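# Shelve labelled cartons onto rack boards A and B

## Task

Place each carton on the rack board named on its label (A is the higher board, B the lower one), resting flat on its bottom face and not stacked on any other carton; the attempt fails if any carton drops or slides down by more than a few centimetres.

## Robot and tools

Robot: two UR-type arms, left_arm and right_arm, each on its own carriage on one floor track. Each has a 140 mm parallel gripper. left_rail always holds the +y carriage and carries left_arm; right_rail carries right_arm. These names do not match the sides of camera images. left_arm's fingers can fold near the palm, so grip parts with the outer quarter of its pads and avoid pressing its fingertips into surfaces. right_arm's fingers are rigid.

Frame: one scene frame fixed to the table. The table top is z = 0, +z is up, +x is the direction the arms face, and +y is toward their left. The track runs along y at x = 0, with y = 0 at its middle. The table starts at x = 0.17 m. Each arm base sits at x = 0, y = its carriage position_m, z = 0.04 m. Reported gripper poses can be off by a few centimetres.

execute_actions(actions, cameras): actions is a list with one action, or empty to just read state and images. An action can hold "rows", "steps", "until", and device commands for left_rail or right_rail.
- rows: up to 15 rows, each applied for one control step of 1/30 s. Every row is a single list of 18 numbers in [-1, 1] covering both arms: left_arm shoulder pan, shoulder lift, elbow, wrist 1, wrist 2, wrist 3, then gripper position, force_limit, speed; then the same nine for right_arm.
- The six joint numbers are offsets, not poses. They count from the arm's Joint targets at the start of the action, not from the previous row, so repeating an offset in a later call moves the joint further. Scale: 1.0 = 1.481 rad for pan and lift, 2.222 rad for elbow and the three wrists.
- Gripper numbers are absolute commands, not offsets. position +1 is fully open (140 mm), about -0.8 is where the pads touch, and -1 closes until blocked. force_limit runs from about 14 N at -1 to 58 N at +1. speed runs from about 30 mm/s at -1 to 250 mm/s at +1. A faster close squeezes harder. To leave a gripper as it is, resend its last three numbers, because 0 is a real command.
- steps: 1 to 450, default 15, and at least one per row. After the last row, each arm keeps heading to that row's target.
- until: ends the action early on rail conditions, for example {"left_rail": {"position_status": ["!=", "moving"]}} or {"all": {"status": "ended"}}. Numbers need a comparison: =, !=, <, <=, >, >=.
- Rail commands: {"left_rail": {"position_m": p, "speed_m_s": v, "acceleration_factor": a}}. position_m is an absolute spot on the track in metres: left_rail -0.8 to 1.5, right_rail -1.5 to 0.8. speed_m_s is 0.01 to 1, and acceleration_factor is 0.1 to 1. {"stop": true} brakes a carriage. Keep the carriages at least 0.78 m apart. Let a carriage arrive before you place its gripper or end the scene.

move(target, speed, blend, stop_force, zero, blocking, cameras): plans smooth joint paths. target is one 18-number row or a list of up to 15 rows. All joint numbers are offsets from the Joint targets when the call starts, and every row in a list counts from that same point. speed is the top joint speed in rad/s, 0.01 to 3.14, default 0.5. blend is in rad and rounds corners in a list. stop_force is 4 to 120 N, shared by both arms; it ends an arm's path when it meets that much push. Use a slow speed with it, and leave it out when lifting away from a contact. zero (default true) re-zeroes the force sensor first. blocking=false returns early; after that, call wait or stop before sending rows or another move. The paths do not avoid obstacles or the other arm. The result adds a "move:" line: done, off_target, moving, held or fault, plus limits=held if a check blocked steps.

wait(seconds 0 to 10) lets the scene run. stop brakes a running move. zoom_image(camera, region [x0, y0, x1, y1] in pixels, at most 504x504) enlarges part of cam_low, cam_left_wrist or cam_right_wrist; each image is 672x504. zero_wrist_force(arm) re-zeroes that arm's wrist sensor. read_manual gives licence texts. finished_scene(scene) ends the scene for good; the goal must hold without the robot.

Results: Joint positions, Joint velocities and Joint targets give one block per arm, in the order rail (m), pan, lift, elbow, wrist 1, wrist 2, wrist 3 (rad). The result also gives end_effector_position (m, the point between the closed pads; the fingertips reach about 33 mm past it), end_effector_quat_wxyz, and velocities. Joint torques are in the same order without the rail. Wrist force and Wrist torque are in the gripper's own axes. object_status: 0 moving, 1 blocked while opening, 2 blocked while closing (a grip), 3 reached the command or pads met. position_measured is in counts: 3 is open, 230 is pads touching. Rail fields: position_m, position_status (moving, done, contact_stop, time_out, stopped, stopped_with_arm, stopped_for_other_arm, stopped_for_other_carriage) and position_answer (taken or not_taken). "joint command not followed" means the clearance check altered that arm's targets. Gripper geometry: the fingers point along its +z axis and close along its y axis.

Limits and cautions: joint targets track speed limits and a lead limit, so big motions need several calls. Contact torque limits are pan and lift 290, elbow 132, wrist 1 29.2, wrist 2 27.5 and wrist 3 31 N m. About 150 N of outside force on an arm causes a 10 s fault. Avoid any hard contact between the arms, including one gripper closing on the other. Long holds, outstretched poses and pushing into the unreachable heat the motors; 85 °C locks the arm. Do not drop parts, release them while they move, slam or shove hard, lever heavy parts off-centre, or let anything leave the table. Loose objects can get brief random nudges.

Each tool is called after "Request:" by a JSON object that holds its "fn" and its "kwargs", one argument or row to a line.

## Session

Request:
{"fn": "execute_actions", "kwargs": {
  "actions": [],
  "cameras": ["all"]
}}

Scene clock: 0.00 s.
left_arm: end_effector_position=(+0.3563, +0.7786, +0.5790) position_measured=3 object_status=3 end_effector_quat_wxyz=(+0.000, +0.000, +1.000, +0.000) | right_arm: end_effector_position=(+0.3563, -0.6214, +0.5790) position_measured=3 object_status=3 end_effector_quat_wxyz=(+0.000, +0.000, +1.000, +0.000)
Joint positions: left_arm=[0.7 -0.281 -2.157 1.821 -1.235 -1.571 -0.28] | right_arm=[-0.7 -0.281 -2.157 1.821 -1.235 -1.571 -0.28]
Joint velocities: within noise
Joint torques (N m): no reading
Wrist force (N): no reading
Wrist torque (N m): no reading
Wrist force, peak (N): no reading
Joint targets: left_arm=[0.700 -0.280 -2.157 1.821 -1.235 -1.571 -0.280] | right_arm=[-0.700 -0.281 -2.157 1.821 -1.235 -1.571 -0.280]
Tool commands: left_gripper/position=+1.0 left_gripper/force_limit=+1.0 left_gripper/speed=+1.0 right_gripper/position=+1.0 right_gripper/force_limit=+1.0 right_gripper/speed=+1.0
left_rail: position_m=0.700 position_status=done
right_rail: position_m=-0.700 position_status=done

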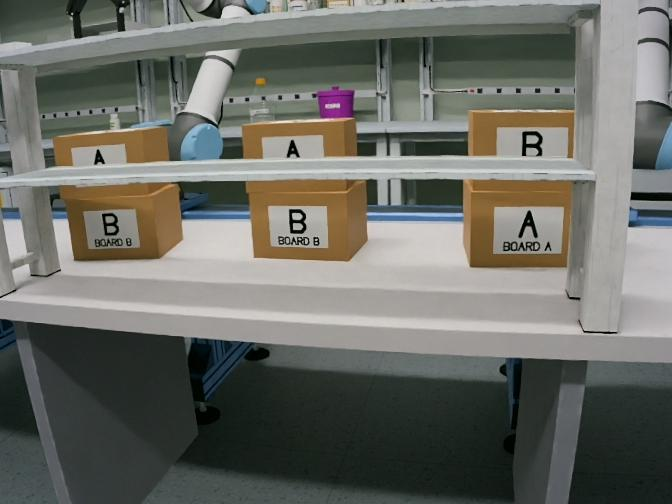

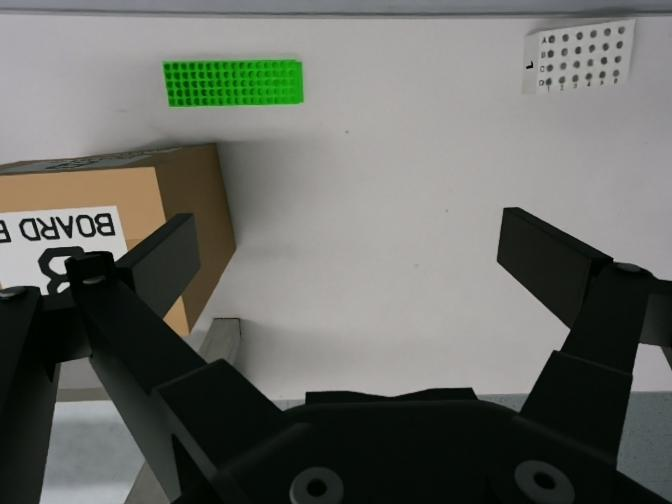

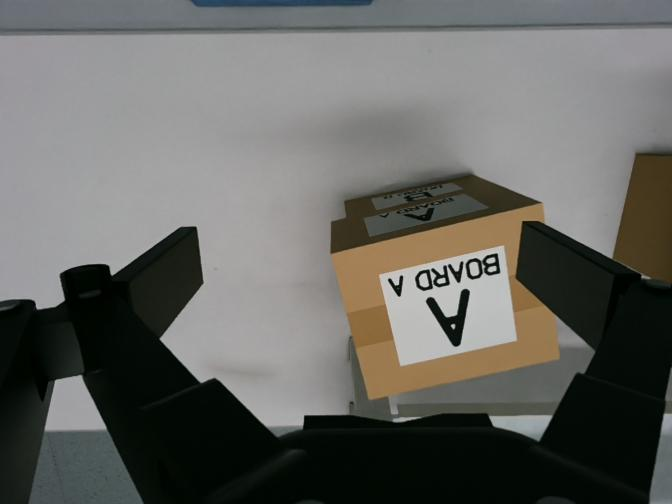

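Request:
{"fn": "zoom_image", "kwargs": {
  "camera": "cam_low",
  "region": [30, 100, 230, 280]
}}

Request:
{"fn": "zoom_image", "kwargs": {
  "camera": "cam_low",
  "region": [220, 100, 420, 280]
}}

Request:
{"fn": "zoom_image", "kwargs": {
  "camera": "cam_low",
  "region": [430, 90, 630, 290]
}}

Request:
{"fn": "zoom_image", "kwargs": {
  "camera": "cam_right_wrist",
  "region": [300, 140, 672, 420]
}}

Request:
{"fn": "zoom_image", "kwargs": {
  "camera": "cam_left_wrist",
  "region": [0, 120, 260, 360]
}}

Scaled by 2.520.

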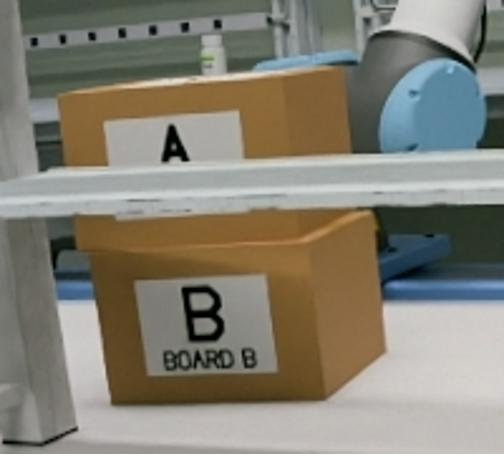

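Scaled by 2.520.

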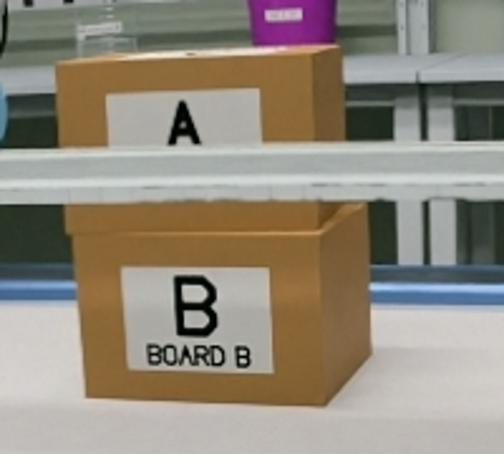

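Scaled by 2.520.

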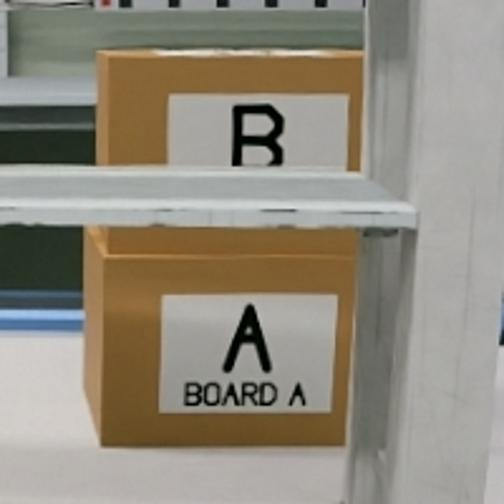

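Scaled by 1.355.

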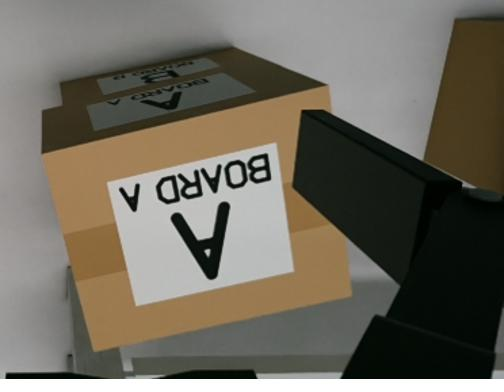

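Scaled by 1.938.

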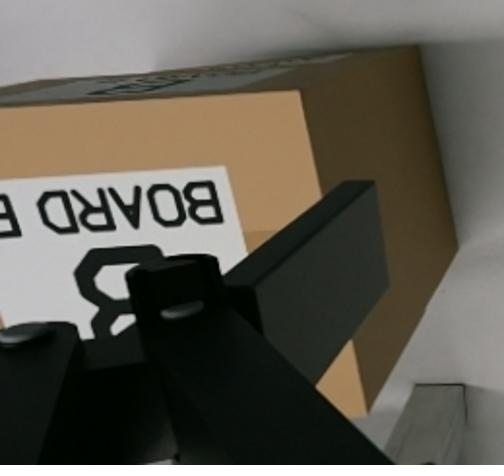

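Request:
{"fn": "execute_actions", "kwargs": {
  "actions": [
    {"left_rail": {"position_m": 0.52}, "right_rail": {"position_m": -0.30}, "steps": 150, "until": {"all": {"status": "ended"}}}
  ],
  "cameras": ["cam_left_wrist", "cam_right_wrist"]
}}

Scene clock: 210.37 s.
left_arm: end_effector_position=(+0.3563, +0.5986, +0.5790) position_measured=3 object_status=3 end_effector_quat_wxyz=(+0.000, +0.000, +1.000, +0.000) | right_arm: end_effector_position=(+0.3563, -0.2215, +0.5790) position_measured=3 object_status=3 end_effector_quat_wxyz=(+0.000, +0.000, +1.000, +0.000) end_effector_velocity=(+0.000, +0.001, +0.000) end_effector_angular_velocity=(+0.000, +0.002, -0.002)
Joint positions: left_arm=[0.52 -0.281 -2.157 1.821 -1.235 -1.571 -0.28] | right_arm=[-0.3 -0.281 -2.157 1.821 -1.235 -1.571 -0.28]
Joint velocities: left_arm=[within noise] | right_arm=[0.001 -0.001 0.001 0 0.001 0 0.001]
Joint torques (N m): left_arm=[0.04 3.64 -50.27 -3.17 0.04 -0.16] | right_arm=[-2 5.89 -41.14 -3.89 0.25 0.24]
Wrist force (N): left_arm=[0.0 -0.2 0.0] | right_arm=[0.5 0.0 0.2]
Wrist torque (N m): left_arm=[-0.05 0.00 0.00] | right_arm=[-0.02 -0.11 0.00]
Wrist force, peak (N): left_arm=[-0.1 -1.9 0.1] | right_arm=[0.1 -2.0 0.0]
Joint targets: left_arm=[0.520 -0.280 -2.157 1.821 -1.235 -1.571 -0.280] | right_arm=[-0.300 -0.281 -2.157 1.821 -1.235 -1.571 -0.280]
Tool commands: left_gripper/position=+1.0 left_gripper/force_limit=+1.0 left_gripper/speed=+1.0 right_gripper/position=+1.0 right_gripper/force_limit=+1.0 right_gripper/speed=+1.0
left_rail: position_m=0.520 position_status=done
right_rail: position_m=-0.300 position_status=done
camera_calibration:
cam_left_wrist: T_world_to_cam=[[0.00214105, 0.999833, 0.0181292, -0.600713], [0.941022, -0.00814831, 0.338248, -0.530162], [0.338339, 0.0163358, -0.940882, 0.597174], [0, 0, 0, 1]] pos_world=[0.298133, 0.586537, 0.752087]
cam_right_wrist: T_world_to_cam=[[0.0224336, 0.999667, 0.0127834, 0.213056], [0.95045, -0.0252913, 0.309847, -0.521915], [0.310067, 0.00519896, -0.950701, 0.617149], [0, 0, 0, 1]] pos_world=[0.299918, -0.229394, 0.745714]
Images, in order (width x height): cam_left_wrist 672x504, cam_right_wrist 672x504.

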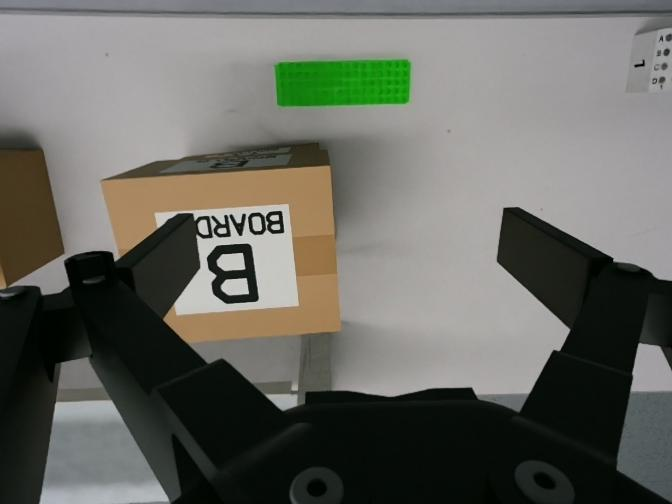

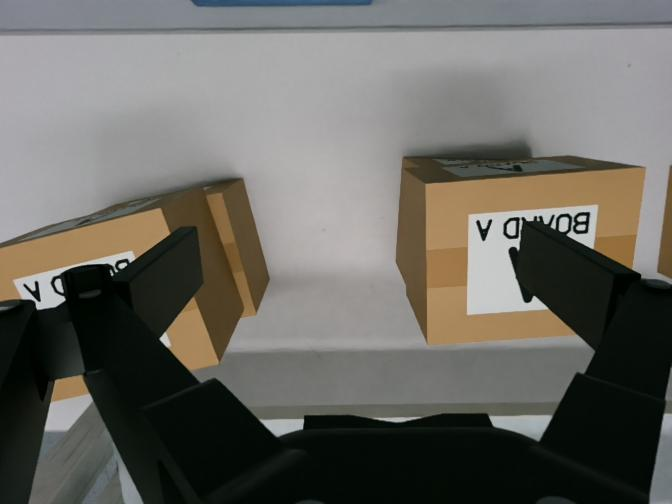

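Request:
{"fn": "zoom_image", "kwargs": {
  "camera": "cam_left_wrist",
  "region": [80, 130, 360, 360]
}}

Request:
{"fn": "zoom_image", "kwargs": {
  "camera": "cam_right_wrist",
  "region": [390, 140, 670, 360]
}}

Request:
{"fn": "zoom_image", "kwargs": {
  "camera": "cam_right_wrist",
  "region": [0, 160, 290, 400]
}}

Scaled by 1.800.

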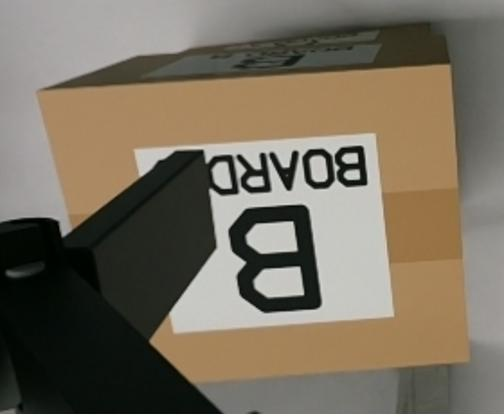

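Scaled by 1.800.

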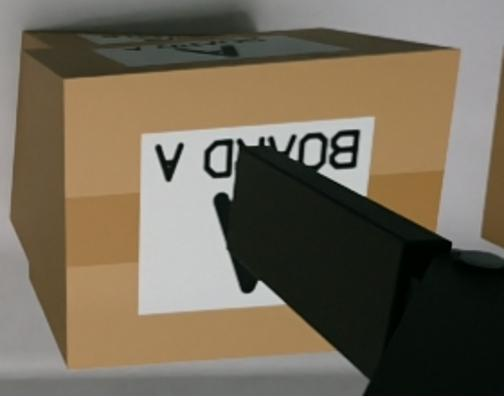

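Scaled by 1.738.

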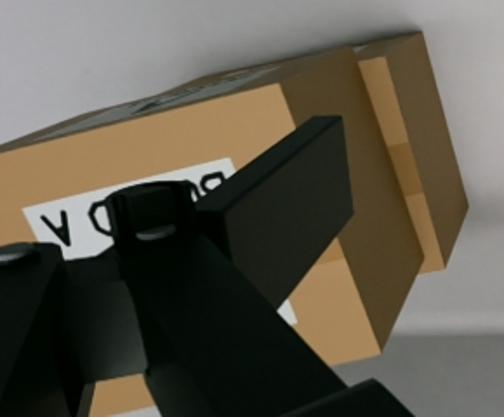

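Request:
{"fn": "execute_actions", "kwargs": {
  "actions": [
    {"left_rail": {"position_m": 0.62}, "right_rail": {"position_m": -0.58}, "steps": 150, "until": {"all": {"status": "ended"}}}
  ],
  "cameras": []
}}

Request:
{"fn": "move", "kwargs": {
  "target": [-0.85638, 0.18330, -0.55908, -0.27000, -0.13242, -0.19364, -1, -1, -1, 0.222825, 0.038725, 0.031158, 0.178704, 0.552716, 0.277647, -1, -1, -1],
  "speed": 1.0,
  "cameras": []
}}

Request:
{"fn": "move", "kwargs": {
  "target": [-0.85638, 0.18330, -0.55908, -0.27000, -0.13242, -0.19364, -1, -1, -1, 0.222825, 0.038725, 0.031158, 0.178704, 0.552716, 0.277647, -1, -1, -1],
  "speed": 1.0,
  "cameras": []
}}

Request:
{"fn": "move", "kwargs": {
  "target": [-0.85638, 0.18330, -0.55908, -0.27000, -0.13242, -0.19364, -1, -1, -1, 0.222825, 0.038725, 0.031158, 0.178704, 0.552716, 0.277647, -1, -1, -1],
  "speed": 1.0,
  "cameras": ["cam_left_wrist", "cam_right_wrist"]
}}

Scene clock: 501.83 s.
left_arm: end_effector_position=(+0.3563, +0.6986, +0.5790) position_measured=3 object_status=3 end_effector_quat_wxyz=(+0.000, +0.000, +1.000, +0.000) | right_arm: end_effector_position=(+0.3563, -0.5013, +0.5790) position_measured=3 object_status=3 end_effector_quat_wxyz=(+0.000, +0.000, +1.000, +0.000) end_effector_velocity=(+0.000, +0.000, +0.000) end_effector_angular_velocity=(+0.001, -0.001, +0.002)
Joint positions: left_arm=[0.62 -0.281 -2.157 1.821 -1.235 -1.571 -0.28] | right_arm=[-0.58 -0.28 -2.157 1.821 -1.235 -1.571 -0.28]
Joint velocities: left_arm=[within noise] | right_arm=[-0.001 0.002 0 0 -0.001 0.002 0]
Joint torques (N m): left_arm=[0.11 6.46 -47.09 -2.48 0.36 -0.13] | right_arm=[-1.41 6.83 -38.92 -2.87 0.56 0.34]
Wrist force (N): left_arm=[0.1 0.1 0.0] | right_arm=[0.1 -0.1 -0.2]
Wrist torque (N m): left_arm=[0.02 -0.03 0.00] | right_arm=[-0.03 -0.02 0.00]
Wrist force, peak (N): left_arm=[0.0 -2.6 -0.2] | right_arm=[0.1 2.2 0.2]
Joint targets: left_arm=[0.620 -0.280 -2.157 1.821 -1.235 -1.571 -0.280] | right_arm=[-0.580 -0.281 -2.157 1.821 -1.235 -1.571 -0.280]
Tool commands: left_gripper/position=+1.0 left_gripper/force_limit=+1.0 left_gripper/speed=+1.0 right_gripper/position=+1.0 right_gripper/force_limit=+1.0 right_gripper/speed=+1.0
left_rail: position_m=0.620 position_status=done
right_rail: position_m=-0.580 position_status=done
No camera images: "cameras" was empty.

Scene clock: 506.77 s.
left_arm: end_effector_position=(+0.0816, +0.3360, +1.4749) position_measured=230 object_status=3 end_effector_quat_wxyz=(-0.205, -0.379, -0.597, +0.677) | right_arm: end_effector_position=(+0.2718, -0.0710, +0.7095) position_measured=230 object_status=3 end_effector_quat_wxyz=(-0.314, +0.260, +0.760, +0.506)
Joint positions: left_arm=[0.62 -1.549 -1.885 0.579 -1.835 -1.865 -0.711] | right_arm=[-0.58 0.05 -2.099 1.89 -0.838 -0.343 0.336]
Joint velocities: within noise
Joint torques (N m): left_arm=[-15.66 33.37 -24.38 -5.45 -2.51 -2.91] | right_arm=[9.97 10.55 -39.89 -0.29 6.76 2.91]
Wrist force (N): left_arm=[-0.4 1.3 0.6] | right_arm=[-0.6 1.2 -0.5]
Wrist torque (N m): left_arm=[0.13 0.32 0.02] | right_arm=[0.39 -0.18 0.23]
Wrist force, peak (N): left_arm=[1.0 2.8 4.5] | right_arm=[0.9 -3.9 -0.5]
Joint targets: left_arm=[0.620 -1.549 -1.885 0.579 -1.835 -1.865 -0.711] | right_arm=[-0.580 0.050 -2.099 1.890 -0.838 -0.343 0.336]
left_rail: position_m=0.620 position_status=done
right_rail: position_m=-0.580 position_status=done
move: done
No camera images: "cameras" was empty.

Scene clock: 508.80 s.
left_arm: end_effector_position=(+0.4853, +0.7987, +1.5510) position_measured=230 object_status=3 end_effector_quat_wxyz=(+0.380, -0.194, +0.215, +0.878) | right_arm: end_effector_position=(+0.3940, -0.0032, +0.8419) position_measured=230 object_status=3 end_effector_quat_wxyz=(+0.636, -0.534, -0.146, -0.537)
Joint positions: left_arm=[0.62 -2.817 -1.614 -0.663 -2.435 -2.159 -1.141] | right_arm=[-0.58 0.38 -2.042 1.959 -0.441 0.885 0.953]
Joint velocities: within noise
Joint torques (N m): left_arm=[-14.49 63.56 27.14 1.19 -1.06 -2.45] | right_arm=[8.72 4.79 -37.13 0.06 5.41 2.62]
Wrist force (N): left_arm=[-0.4 1.2 0.3] | right_arm=[-0.3 1.1 -0.4]
Wrist torque (N m): left_arm=[0.11 0.39 -0.18] | right_arm=[-0.22 -0.39 -0.15]
Wrist force, peak (N): left_arm=[-2.6 -0.5 -4.3] | right_arm=[-0.2 2.1 -0.3]
Joint targets: left_arm=[0.620 -2.818 -1.614 -0.664 -2.435 -2.159 -1.141] | right_arm=[-0.580 0.380 -2.042 1.959 -0.441 0.885 0.953]
left_rail: position_m=0.620 position_status=done
right_rail: position_m=-0.580 position_status=done
move: done
No camera images: "cameras" was empty.

Scene clock: 511.00 s.
left_arm: end_effector_position=(+0.4507, +0.1491, +0.6371) position_measured=230 object_status=3 end_effector_quat_wxyz=(+0.515, +0.515, +0.484, +0.484) | right_arm: end_effector_position=(+0.4686, -0.1798, +0.6367) position_measured=230 object_status=3 end_effector_quat_wxyz=(+0.540, -0.540, +0.456, -0.457)
Joint positions: left_arm=[0.62 -4.086 -1.342 -1.906 -3.035 -2.453 -1.571] | right_arm=[-0.58 0.71 -1.985 2.029 -0.044 2.114 1.57]
Joint velocities: within noise
Joint torques (N m): left_arm=[-15.54 50.61 42.16 -0.91 -3 -2.52] | right_arm=[10.43 1.17 -36.81 0.84 3.78 2.61]
Wrist force (N): left_arm=[0.1 -0.1 0.5] | right_arm=[0.3 1.4 1.0]
Wrist torque (N m): left_arm=[0.03 0.11 -0.30] | right_arm=[-0.38 -0.21 -0.41]
Wrist force, peak (N): left_arm=[-1.5 -6.4 -6.5] | right_arm=[0.3 2.2 0.2]
Joint targets: left_arm=[0.620 -4.086 -1.342 -1.906 -3.035 -2.453 -1.571] | right_arm=[-0.580 0.710 -1.985 2.029 -0.044 2.114 1.570]
left_rail: position_m=0.620 position_status=done
right_rail: position_m=-0.580 position_status=done
move: done
camera_calibration:
cam_left_wrist: T_world_to_cam=[[-0.0185826, -0.0000964375, 0.999827, -0.61958], [-0.395537, -0.91842, -0.00743994, 0.316062], [0.918262, -0.395607, 0.0170284, -0.182927], [0, 0, 0, 1]] pos_world=[0.281475, 0.217851, 0.624939]
cam_right_wrist: T_world_to_cam=[[-0.0163247, 0.0193283, -0.99968, 0.654589], [-0.463456, 0.885776, 0.0246942, 0.362461], [0.88597, 0.463711, -0.00550223, -0.152168], [0, 0, 0, 1]] pos_world=[0.313487, -0.26315, 0.644592]
Images, in order (width x height): cam_left_wrist 672x504, cam_right_wrist 672x504.

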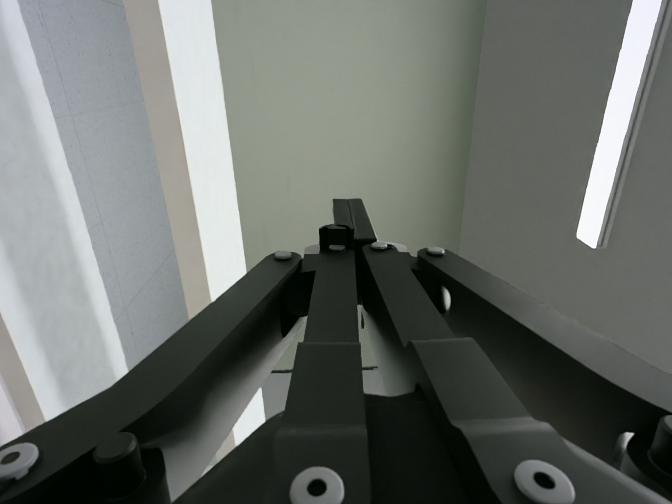

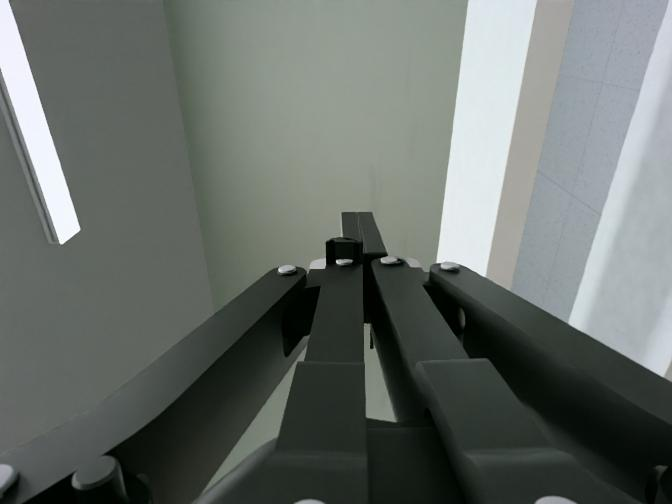

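Request:
{"fn": "move", "kwargs": {
  "target": [
    [0, -0.061760, -0.115906, 0.157070, 0, 0, -1, -1, -1, 0, 0.053077, 0.125427, -0.160803, 0, 0, -1, -1, -1],
    [0, -0.219103, -0.195146, 0.341182, 0, 0, -1, -1, -1, 0, 0.230076, 0.217641, -0.370990, 0, 0, -1, -1, -1]
  ],
  "speed": 0.4,
  "blend": 0.1,
  "cameras": ["cam_left_wrist", "cam_right_wrist"]
}}

Scene clock: 542.23 s.
left_arm: end_effector_position=(+0.4506, +0.1487, +0.2760) position_measured=230 object_status=3 end_effector_quat_wxyz=(+0.515, +0.515, +0.484, +0.484) | right_arm: end_effector_position=(+0.4685, -0.1798, +0.2757) position_measured=230 object_status=3 end_effector_quat_wxyz=(+0.540, -0.540, +0.456, -0.457)
Joint positions: left_arm=[0.62 -4.086 -1.667 -2.339 -2.277 -2.453 -1.571] | right_arm=[-0.58 0.71 -1.644 2.512 -0.868 2.114 1.57]
Joint velocities: within noise
Joint torques (N m): left_arm=[-10.53 21.21 24.23 5.43 -1.78 -2.56] | right_arm=[8.72 -12.15 -21.33 -6.82 2.9 2.66]
Wrist force (N): left_arm=[0.0 -0.4 0.3] | right_arm=[0.1 1.2 1.4]
Wrist torque (N m): left_arm=[-0.02 0.12 -0.30] | right_arm=[-0.43 -0.17 -0.36]
Wrist force, peak (N): left_arm=[-0.1 1.9 0.2] | right_arm=[0.2 2.9 1.4]
Joint targets: left_arm=[0.620 -4.086 -1.667 -2.339 -2.277 -2.453 -1.571] | right_arm=[-0.580 0.710 -1.644 2.512 -0.868 2.114 1.570]
left_rail: position_m=0.620 position_status=done
right_rail: position_m=-0.580 position_status=done
move: done
camera_calibration:
cam_left_wrist: T_world_to_cam=[[-0.01835, -0.000306734, 0.999832, -0.258663], [-0.395657, -0.918367, -0.00754326, 0.31315], [0.918215, -0.395729, 0.0167307, -0.176779], [0, 0, 0, 1]] pos_world=[0.281475, 0.217551, 0.263939]
cam_right_wrist: T_world_to_cam=[[-0.0164128, 0.019281, -0.999679, 0.29372], [-0.463454, 0.885777, 0.0246931, 0.371376], [0.885969, 0.46371, -0.00560223, -0.154125], [0, 0, 0, 1]] pos_world=[0.313487, -0.26315, 0.283592]
Images, in order (width x height): cam_left_wrist 672x504, cam_right_wrist 672x504.

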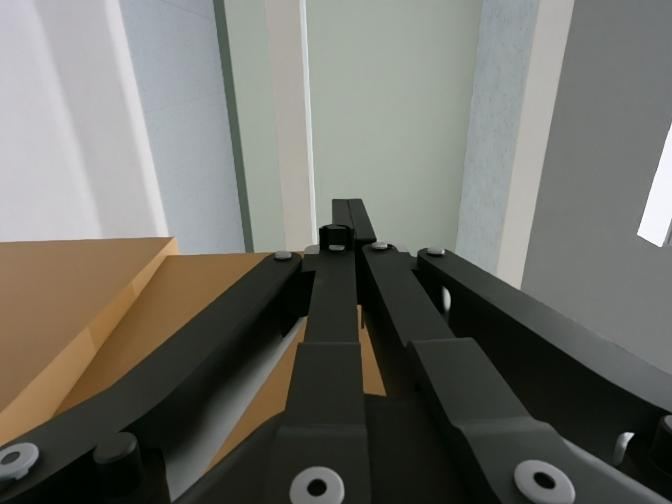

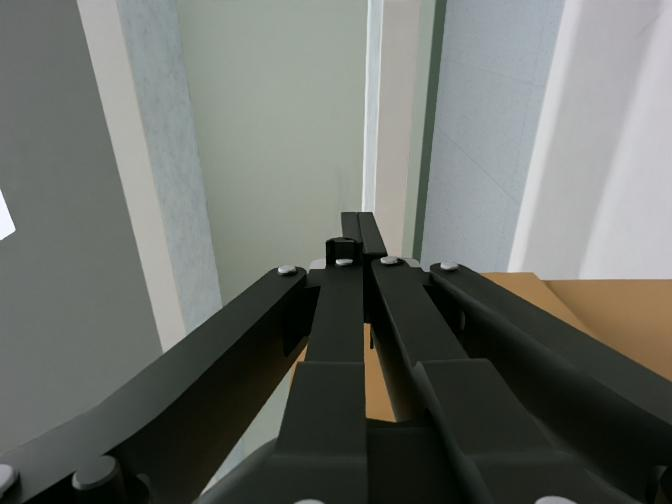

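Request:
{"fn": "move", "kwargs": {
  "target": [
    [-0.017915, -0.022770, 0.017998, -0.002821, -0.011941, 0, -1, -1, -1, 0.034361, 0.026786, -0.016264, -0.001590, 0.022902, 0, -1, -1, -1],
    [-0.045905, -0.061404, 0.050364, -0.009437, -0.030596, 0, -1, -1, -1, 0.087045, 0.071016, -0.045697, -0.001637, 0.058017, 0, -1, -1, -1]
  ],
  "speed": [0.06, 0.03],
  "stop_force": 8,
  "cameras": ["cam_left_wrist", "cam_right_wrist"]
}}

Scene clock: 581.83 s.
left_arm: end_effector_position=(+0.4530, +0.1113, +0.2761) position_measured=230 object_status=3 end_effector_quat_wxyz=(+0.515, +0.515, +0.484, +0.484) | right_arm: end_effector_position=(+0.4669, -0.1383, +0.2759) position_measured=230 object_status=3 end_effector_quat_wxyz=(+0.540, -0.540, +0.456, -0.457)
Joint positions: left_arm=[0.62 -4.129 -1.723 -2.271 -2.289 -2.497 -1.571] | right_arm=[-0.58 0.8 -1.571 2.443 -0.872 2.204 1.57]
Joint velocities: within noise
Joint torques (N m): left_arm=[9.92 70.55 26.69 4.31 3.34 -2.35] | right_arm=[-11.72 -44.89 -21.68 -6.34 -4.48 2.71]
Wrist force (N): left_arm=[2.9 0.2 -1.0] | right_arm=[3.6 1.1 2.8]
Wrist torque (N m): left_arm=[-0.03 0.28 -0.32] | right_arm=[-0.32 -0.04 -0.32]
Wrist force, peak (N): left_arm=[9.3 1.0 -0.9] | right_arm=[10.8 -0.2 0.0]
Joint targets: left_arm=[0.620 -4.129 -1.723 -2.271 -2.289 -2.497 -1.571] | right_arm=[-0.580 0.800 -1.571 2.443 -0.872 2.204 1.570]
left_rail: position_m=0.620 position_status=done
right_rail: position_m=-0.580 position_status=done
move: contact (left_arm, right_arm); path passed 1 of 2 targets; left_arm: the elbow is farthest, 0.044 rad from its target; right_arm: the shoulder pan is farthest, 0.039 rad from its target
camera_calibration:
cam_left_wrist: T_world_to_cam=[[-0.01835, -0.000306734, 0.999832, -0.258732], [-0.395657, -0.918367, -0.00754326, 0.279622], [0.918215, -0.395729, 0.0167307, -0.193732], [0, 0, 0, 1]] pos_world=[0.283775, 0.180051, 0.264039]
cam_right_wrist: T_world_to_cam=[[-0.0164128, 0.019281, -0.999679, 0.293193], [-0.463454, 0.885777, 0.0246931, 0.333867], [0.885969, 0.46371, -0.00560223, -0.17195], [0, 0, 0, 1]] pos_world=[0.311887, -0.22165, 0.283892]
Images, in order (width x height): cam_left_wrist 672x504, cam_right_wrist 672x504.

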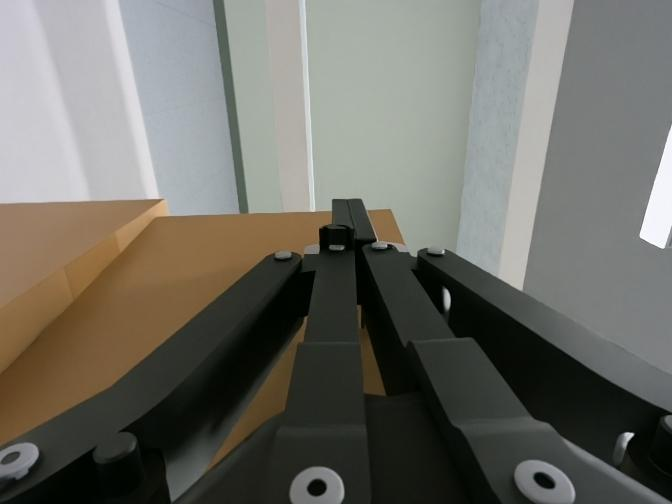

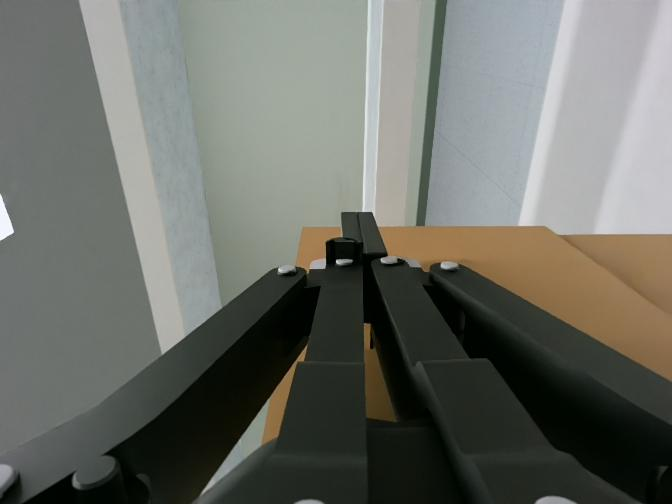

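Request:
{"fn": "move", "kwargs": {
  "target": [-0.002403, -0.003288, 0.002734, -0.000542, -0.001602, 0, -1, -1, -1, 0.004447, 0.003741, -0.002490, -0.000003, 0.002964, 0, -1, -1, -1],
  "speed": 0.02,
  "stop_force": 60,
  "zero": false,
  "cameras": []
}}

Scene clock: 635.03 s.
left_arm: end_effector_position=(+0.4531, +0.1080, +0.2761) position_measured=230 object_status=3 end_effector_quat_wxyz=(+0.515, +0.515, +0.484, +0.484) | right_arm: end_effector_position=(+0.4667, -0.1351, +0.2759) position_measured=230 object_status=3 end_effector_quat_wxyz=(+0.540, -0.540, +0.456, -0.457)
Joint positions: left_arm=[0.62 -4.133 -1.728 -2.265 -2.29 -2.5 -1.571] | right_arm=[-0.58 0.807 -1.565 2.437 -0.872 2.211 1.57]
Joint velocities: within noise
Joint torques (N m): left_arm=[-38.77 19.47 61.62 1.28 12.18 -1.86] | right_arm=[31.96 -7.68 -50.44 -6.25 -8.77 2.5]
Wrist force (N): left_arm=[49.6 9.6 -2.7] | right_arm=[56.5 -12.0 -13.1]
Wrist torque (N m): left_arm=[-0.24 1.89 -0.48] | right_arm=[-0.71 -1.01 -0.28]
Wrist force, peak (N): left_arm=[49.6 9.6 -2.7] | right_arm=[56.5 -12.5 -13.1]
Joint targets: left_arm=[0.620 -4.133 -1.728 -2.265 -2.290 -2.500 -1.571] | right_arm=[-0.580 0.807 -1.565 2.437 -0.872 2.211 1.570]
left_rail: position_m=0.620 position_status=done
right_rail: position_m=-0.580 position_status=done
move: done
No camera images: "cameras" was empty.

Request:
{"fn": "move", "kwargs": {
  "target": [
    [0.007966, 0.046280, 0.014516, -0.045362, 0.006334, 0, -1, -1, -1, -0.005166, -0.051284, -0.019604, 0.053786, -0.002418, 0, -1, -1, -1],
    [0.028419, 0.085640, 0.032512, -0.089593, 0.022669, 0, -1, -1, -1, -0.017097, -0.086245, -0.045546, 0.103030, -0.007669, 0, -1, -1, -1],
    [0.056914, 0.118117, 0.053832, -0.132559, 0.045481, 0, -1, -1, -1, -0.033131, -0.107990, -0.076389, 0.148367, -0.014536, 0, -1, -1, -1],
    [0.089007, 0.143748, 0.078317, -0.174127, 0.071251, 0, -1, -1, -1, -0.050604, -0.119631, -0.110697, 0.190433, -0.021802, 0, -1, -1, -1],
    [0.119849, 0.161846, 0.106115, -0.213989, 0.096187, 0, -1, -1, -1, -0.066275, -0.124141, -0.147014, 0.229755, -0.027868, 0, -1, -1, -1],
    [0.146204, 0.174620, 0.136146, -0.252533, 0.117573, 0, -1, -1, -1, -0.079209, -0.125034, -0.183958, 0.267295, -0.032668, 0, -1, -1, -1],
    [0.164432, 0.183553, 0.167633, -0.289974, 0.132424, 0, -1, -1, -1, -0.087893, -0.125691, -0.220130, 0.303905, -0.035755, 0, -1, -1, -1],
    [0.170894, 0.190128, 0.199802, -0.326526, 0.137756, 0, -1, -1, -1, -0.090816, -0.129491, -0.254129, 0.340437, -0.036678, 0, -1, -1, -1]
  ],
  "speed": 0.12,
  "blend": 0.02,
  "cameras": ["cam_left_wrist", "cam_right_wrist"]
}}

Scene clock: 767.17 s.
left_arm: end_effector_position=(+0.5845, +0.1216, +0.6371) position_measured=230 object_status=3 end_effector_quat_wxyz=(+0.528, +0.528, +0.471, +0.470) | right_arm: end_effector_position=(+0.5852, -0.1221, +0.6369) position_measured=230 object_status=3 end_effector_quat_wxyz=(+0.527, -0.528, +0.471, -0.471)
Joint positions: left_arm=[0.62 -3.88 -1.447 -1.821 -3.015 -2.194 -1.571] | right_arm=[-0.58 0.672 -1.757 1.873 -0.115 2.129 1.57]
Joint velocities: within noise
Joint torques (N m): left_arm=[-26.64 51.62 74.2 3.58 31.66 0.51] | right_arm=[13.49 -33.71 -63.74 -4.31 -27.16 2.6]
Wrist force (N): left_arm=[58.2 -7.8 4.1] | right_arm=[57.8 10.6 -13.3]
Wrist torque (N m): left_arm=[0.23 2.39 -0.24] | right_arm=[-0.30 -1.12 -0.70]
Wrist force, peak (N): left_arm=[62.6 -7.9 4.1] | right_arm=[62.1 11.2 -14.1]
Joint targets: left_arm=[0.620 -3.880 -1.447 -1.821 -3.016 -2.194 -1.571] | right_arm=[-0.580 0.672 -1.757 1.873 -0.115 2.129 1.570]
left_rail: position_m=0.620 position_status=done
right_rail: position_m=-0.580 position_status=done
move: done
camera_calibration:
cam_left_wrist: T_world_to_cam=[[-0.0184293, 0.00071101, 0.99983, -0.61735], [-0.443659, -0.896164, -0.00754042, 0.369232], [0.896006, -0.443723, 0.0168311, -0.297677], [0, 0, 0, 1]] pos_world=[0.419156, 0.199245, 0.625039]
cam_right_wrist: T_world_to_cam=[[-0.015367, 0.0201263, -0.999679, 0.655198], [-0.415792, 0.909124, 0.0246947, 0.340429], [0.90933, 0.416039, -0.00560216, -0.301662], [0, 0, 0, 1]] pos_world=[0.425927, -0.197176, 0.644892]
Images, in order (width x height): cam_left_wrist 672x504, cam_right_wrist 672x504.

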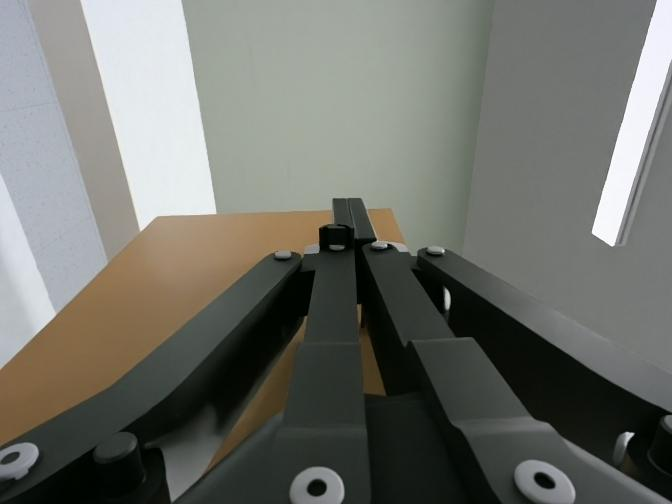

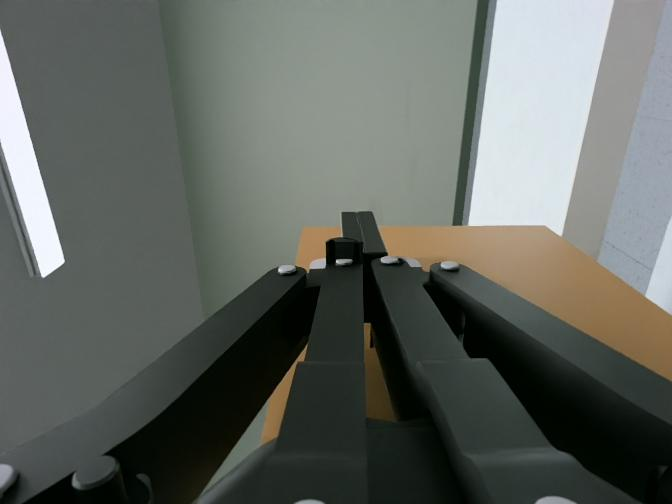

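Request:
{"fn": "move", "kwargs": {
  "target": [
    [0.024973,-0.016471,0.009655,0.001323,0.016645,0,-1,-1,-1,-0.02491,0.018049,-0.009793,-0.002238,-0.016603,0,-1,-1,-1],
    [0.0482,-0.034057,0.020288,0.002411,0.032126,0,-1,-1,-1,-0.047845,0.037196,-0.020563,-0.004229,-0.03189,0,-1,-1,-1],
    [0.069787,-0.052661,0.031894,0.003205,0.046514,0,-1,-1,-1,-0.068953,0.057328,-0.032302,-0.005908,-0.045958,0,-1,-1,-1],
    [0.089839,-0.072187,0.044468,0.003646,0.059879,0,-1,-1,-1,-0.088377,0.07833,-0.045,-0.007208,-0.058905,0,-1,-1,-1],
    [0.125768,-0.113616,0.072498,0.00323,0.083827,0,-1,-1,-1,-0.122754,0.12249,-0.07324,-0.008401,-0.081818,0,-1,-1,-1],
    [0.156812,-0.157796,0.104405,0.000769,0.104518,0,-1,-1,-1,-0.152028,0.169058,-0.105274,-0.007406,-0.101329,0,-1,-1,-1]
  ],
  "speed": 0.085,
  "blend": 0.02,
  "cameras": ["cam_low"]
}}

Scene clock: 919.73 s.
left_arm: end_effector_position=(+0.8084, +0.1214, +0.6373) position_measured=230 object_status=3 end_effector_quat_wxyz=(+0.528, +0.528, +0.471, +0.470) | right_arm: end_effector_position=(+0.8091, -0.1223, +0.6370) position_measured=230 object_status=3 end_effector_quat_wxyz=(+0.527, -0.528, +0.471, -0.471)
Joint positions: left_arm=[0.62 -3.648 -1.68 -1.589 -3.014 -1.962 -1.571] | right_arm=[-0.58 0.447 -1.507 1.639 -0.132 1.904 1.57]
Joint velocities: within noise
Joint torques (N m): left_arm=[-36.36 41.08 74.41 2.93 30.08 1.57] | right_arm=[25.2 -34.44 -64.87 -3.98 -26.15 2.62]
Wrist force (N): left_arm=[55.2 -7.5 4.1] | right_arm=[54.3 9.8 -12.7]
Wrist torque (N m): left_arm=[0.19 2.28 -0.23] | right_arm=[-0.33 -1.10 -0.69]
Wrist force, peak (N): left_arm=[64.4 -7.7 4.5] | right_arm=[63.9 11.0 -14.7]
Joint targets: left_arm=[0.620 -3.647 -1.680 -1.589 -3.014 -1.962 -1.571] | right_arm=[-0.580 0.447 -1.507 1.639 -0.132 1.904 1.570]
left_rail: position_m=0.620 position_status=done
right_rail: position_m=-0.580 position_status=done
move: done; blend cut to 0.0172 rad at target 1, 0.016 rad at target 2, 0.0156 rad at target 3, 0.0156 rad at target 4
Images, in order (width x height): cam_low 672x504.

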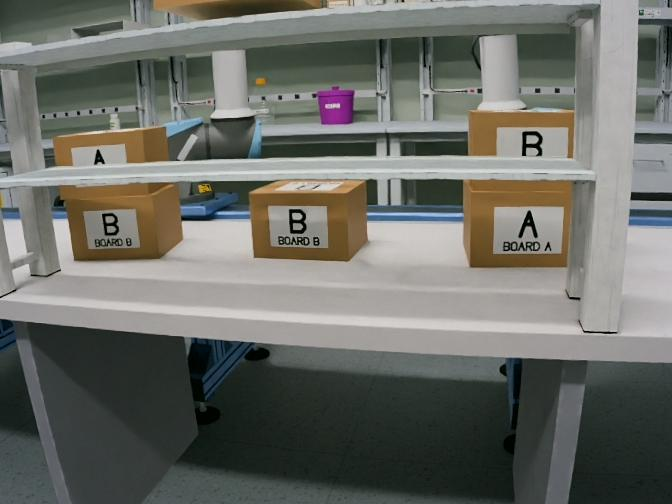

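Request:
{"fn": "move", "kwargs": {
  "target": [
    [0,-0.003201,-0.013525,0.015659,0,0,-1,-1,-1,0,0.003306,0.013565,-0.015768,0,0,-1,-1,-1],
    [0,-0.007165,-0.026554,0.03133,0,0,-1,-1,-1,0,0.007391,0.026652,-0.031578,0,0,-1,-1,-1]
  ],
  "speed": 0.017,
  "blend": 0.01,
  "stop_force": 8,
  "cameras": ["cam_low"]
}}

Scene clock: 953.73 s.
left_arm: end_effector_position=(+0.8087, +0.1214, +0.6073) position_measured=230 object_status=3 end_effector_quat_wxyz=(+0.528, +0.528, +0.471, +0.470) | right_arm: end_effector_position=(+0.8094, -0.1222, +0.6062) position_measured=230 object_status=3 end_effector_quat_wxyz=(+0.528, -0.528, +0.471, -0.471)
Joint positions: left_arm=[0.62 -3.647 -1.688 -1.633 -2.961 -1.962 -1.571] | right_arm=[-0.58 0.447 -1.499 1.685 -0.186 1.904 1.57]
Joint velocities: within noise
Joint torques (N m): left_arm=[-39.98 75.66 69.04 2.24 27.76 1.06] | right_arm=[26.1 -56.39 -58.98 -2.77 -24.53 2.4]
Wrist force (N): left_arm=[56.6 -1.5 2.4] | right_arm=[56.6 3.5 -14.7]
Wrist torque (N m): left_arm=[0.04 2.37 -0.31] | right_arm=[-0.01 -1.06 -0.59]
Wrist force, peak (N): left_arm=[57.0 -1.4 2.2] | right_arm=[57.7 -0.8 -17.7]
Joint targets: left_arm=[0.620 -3.647 -1.688 -1.633 -2.961 -1.962 -1.571] | right_arm=[-0.580 0.447 -1.499 1.685 -0.186 1.904 1.570]
left_rail: position_m=0.620 position_status=done
right_rail: position_m=-0.580 position_status=done
move: contact (left_arm, right_arm); path passed 1 of 2 targets; left_arm: the wrist 1 is farthest, 0.017 rad from its target; right_arm: the wrist 1 is farthest, 0.016 rad from its target
Images, in order (width x height): cam_low 672x504.

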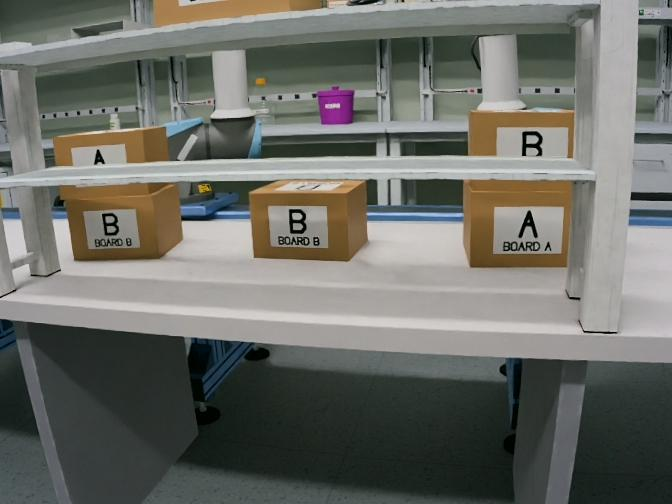

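Request:
{"fn": "move", "kwargs": {
  "target": [0,-0.00027,-0.000995,0.001175,0,0,-1,-1,-1,0,0.000284,0.000999,-0.001188,0,0,-1,-1,-1],
  "speed": 0.01,
  "stop_force": 10,
  "cameras": []
}}

Scene clock: 962.07 s.
left_arm: end_effector_position=(+0.8086, +0.1214, +0.6067) position_measured=230 object_status=3 end_effector_quat_wxyz=(+0.528, +0.527, +0.471, +0.470) | right_arm: end_effector_position=(+0.8094, -0.1223, +0.6056) position_measured=230 object_status=3 end_effector_quat_wxyz=(+0.528, -0.528, +0.471, -0.471)
Joint positions: left_arm=[0.62 -3.647 -1.688 -1.635 -2.959 -1.962 -1.571] | right_arm=[-0.58 0.447 -1.498 1.686 -0.188 1.904 1.57]
Joint velocities: within noise
Joint torques (N m): left_arm=[-39 56.7 61.15 0.18 27.97 1.17] | right_arm=[25.91 -42.88 -53.15 -1.26 -24.13 2.63]
Wrist force (N): left_arm=[57.1 6.4 1.7] | right_arm=[57.5 -5.6 -18.3]
Wrist torque (N m): left_arm=[-0.08 2.30 -0.42] | right_arm=[-0.23 -1.18 -0.44]
Wrist force, peak (N): left_arm=[56.9 9.1 3.5] | right_arm=[58.3 -5.5 -18.9]
Joint targets: left_arm=[0.620 -3.647 -1.688 -1.635 -2.959 -1.962 -1.571] | right_arm=[-0.580 0.447 -1.498 1.686 -0.188 1.904 1.570]
left_rail: position_m=0.620 position_status=done
right_rail: position_m=-0.580 position_status=done
move: contact (left_arm, right_arm)
No camera images: "cameras" was empty.

Request:
{"fn": "move", "kwargs": {
  "target": [
    [0.020932,0.017118,-0.012716,0.001307,0.013951,0,-1,-1,-1,-0.022556,-0.01639,0.011641,-0.000717,-0.015034,0,-1,-1,-1],
    [-0.005422,0.057879,-0.04159,0.003013,-0.003614,0,-1,-1,-1,0.001814,-0.059494,0.040735,-0.001082,0.001209,0,-1,-1,-1],
    [-0.036374,0.096302,-0.067448,0.003261,-0.024244,0,-1,-1,-1,0.03106,-0.10054,0.066852,0.000159,0.020702,0,-1,-1,-1],
    [-0.071925,0.132389,-0.090292,0.002052,-0.047939,0,-1,-1,-1,0.065182,-0.139528,0.089992,0.003005,0.043445,0,-1,-1,-1],
    [-0.112074,0.166138,-0.11012,-0.000614,-0.074699,0,-1,-1,-1,0.104181,-0.176458,0.110156,0.007457,0.069438,0,-1,-1,-1]
  ],
  "speed": [0.022,0.15,0.15,0.15,0.15],
  "blend": [0.005,0.02,0.02,0.02,0],
  "cameras": ["cam_left_wrist","cam_right_wrist"]
}}

Scene clock: 1052.13 s.
left_arm: end_effector_position=(+0.6087, +0.1436, +0.6066) position_measured=230 object_status=3 end_effector_quat_wxyz=(+0.528, +0.527, +0.471, +0.470) | right_arm: end_effector_position=(+0.6094, -0.1441, +0.6056) position_measured=230 object_status=3 end_effector_quat_wxyz=(+0.528, -0.528, +0.471, -0.471)
Joint positions: left_arm=[0.62 -3.813 -1.442 -1.879 -2.961 -2.128 -1.571] | right_arm=[-0.58 0.601 -1.76 1.93 -0.171 2.058 1.57]
Joint velocities: within noise
Joint torques (N m): left_arm=[-12.4 60.64 41.33 -0.28 -2.25 1.36] | right_arm=[12.6 -41.12 -35.19 0.65 3.51 2.33]
Wrist force (N): left_arm=[0.2 0.0 0.1] | right_arm=[-3.6 1.0 1.7]
Wrist torque (N m): left_arm=[0.04 0.09 -0.29] | right_arm=[-0.46 0.61 -0.33]
Wrist force, peak (N): left_arm=[57.1 6.2 1.7] | right_arm=[57.9 -5.2 -18.8]
Joint targets: left_arm=[0.620 -3.813 -1.442 -1.879 -2.961 -2.128 -1.571] | right_arm=[-0.580 0.602 -1.760 1.931 -0.171 2.058 1.570]
left_rail: position_m=0.620 position_status=done
right_rail: position_m=-0.580 position_status=done
move: done
camera_calibration:
cam_left_wrist: T_world_to_cam=[[-0.0190099, 0.00111348, 0.999819, -0.586148], [-0.443657, -0.896166, -0.00743734, 0.399436], [0.895995, -0.443718, 0.01753, -0.309585], [0, 0, 0, 1]] pos_world=[0.443456, 0.221245, 0.59444]
cam_right_wrist: T_world_to_cam=[[-0.014952, 0.0204217, -0.99968, 0.624504], [-0.415803, 0.909117, 0.0247908, 0.371211], [0.909332, 0.416041, -0.00510167, -0.314999], [0, 0, 0, 1]] pos_world=[0.450127, -0.219175, 0.613494]
Images, in order (width x height): cam_left_wrist 672x504, cam_right_wrist 672x504.

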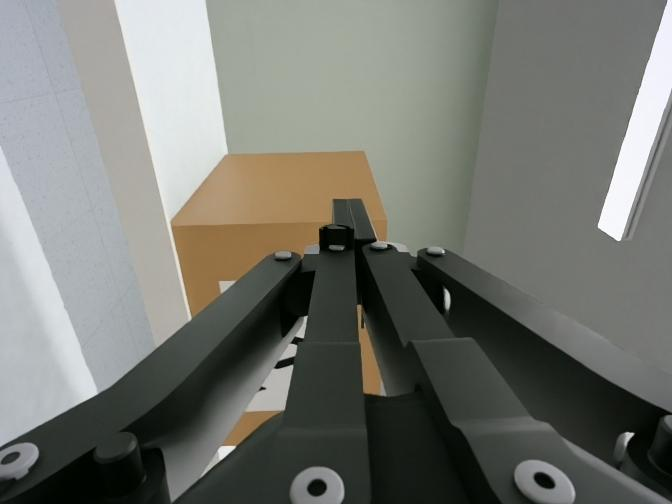

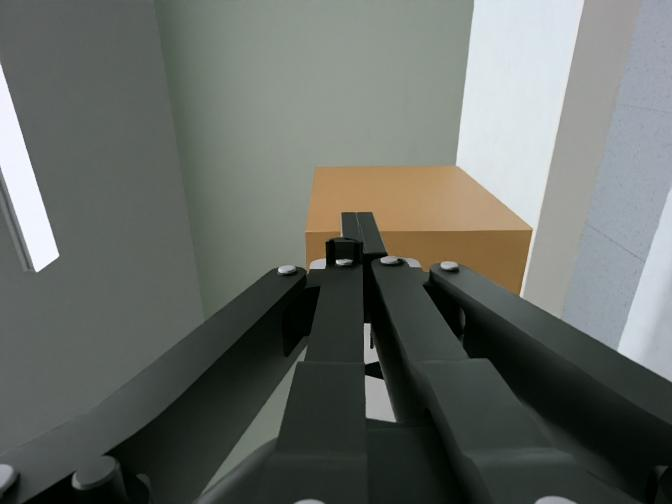

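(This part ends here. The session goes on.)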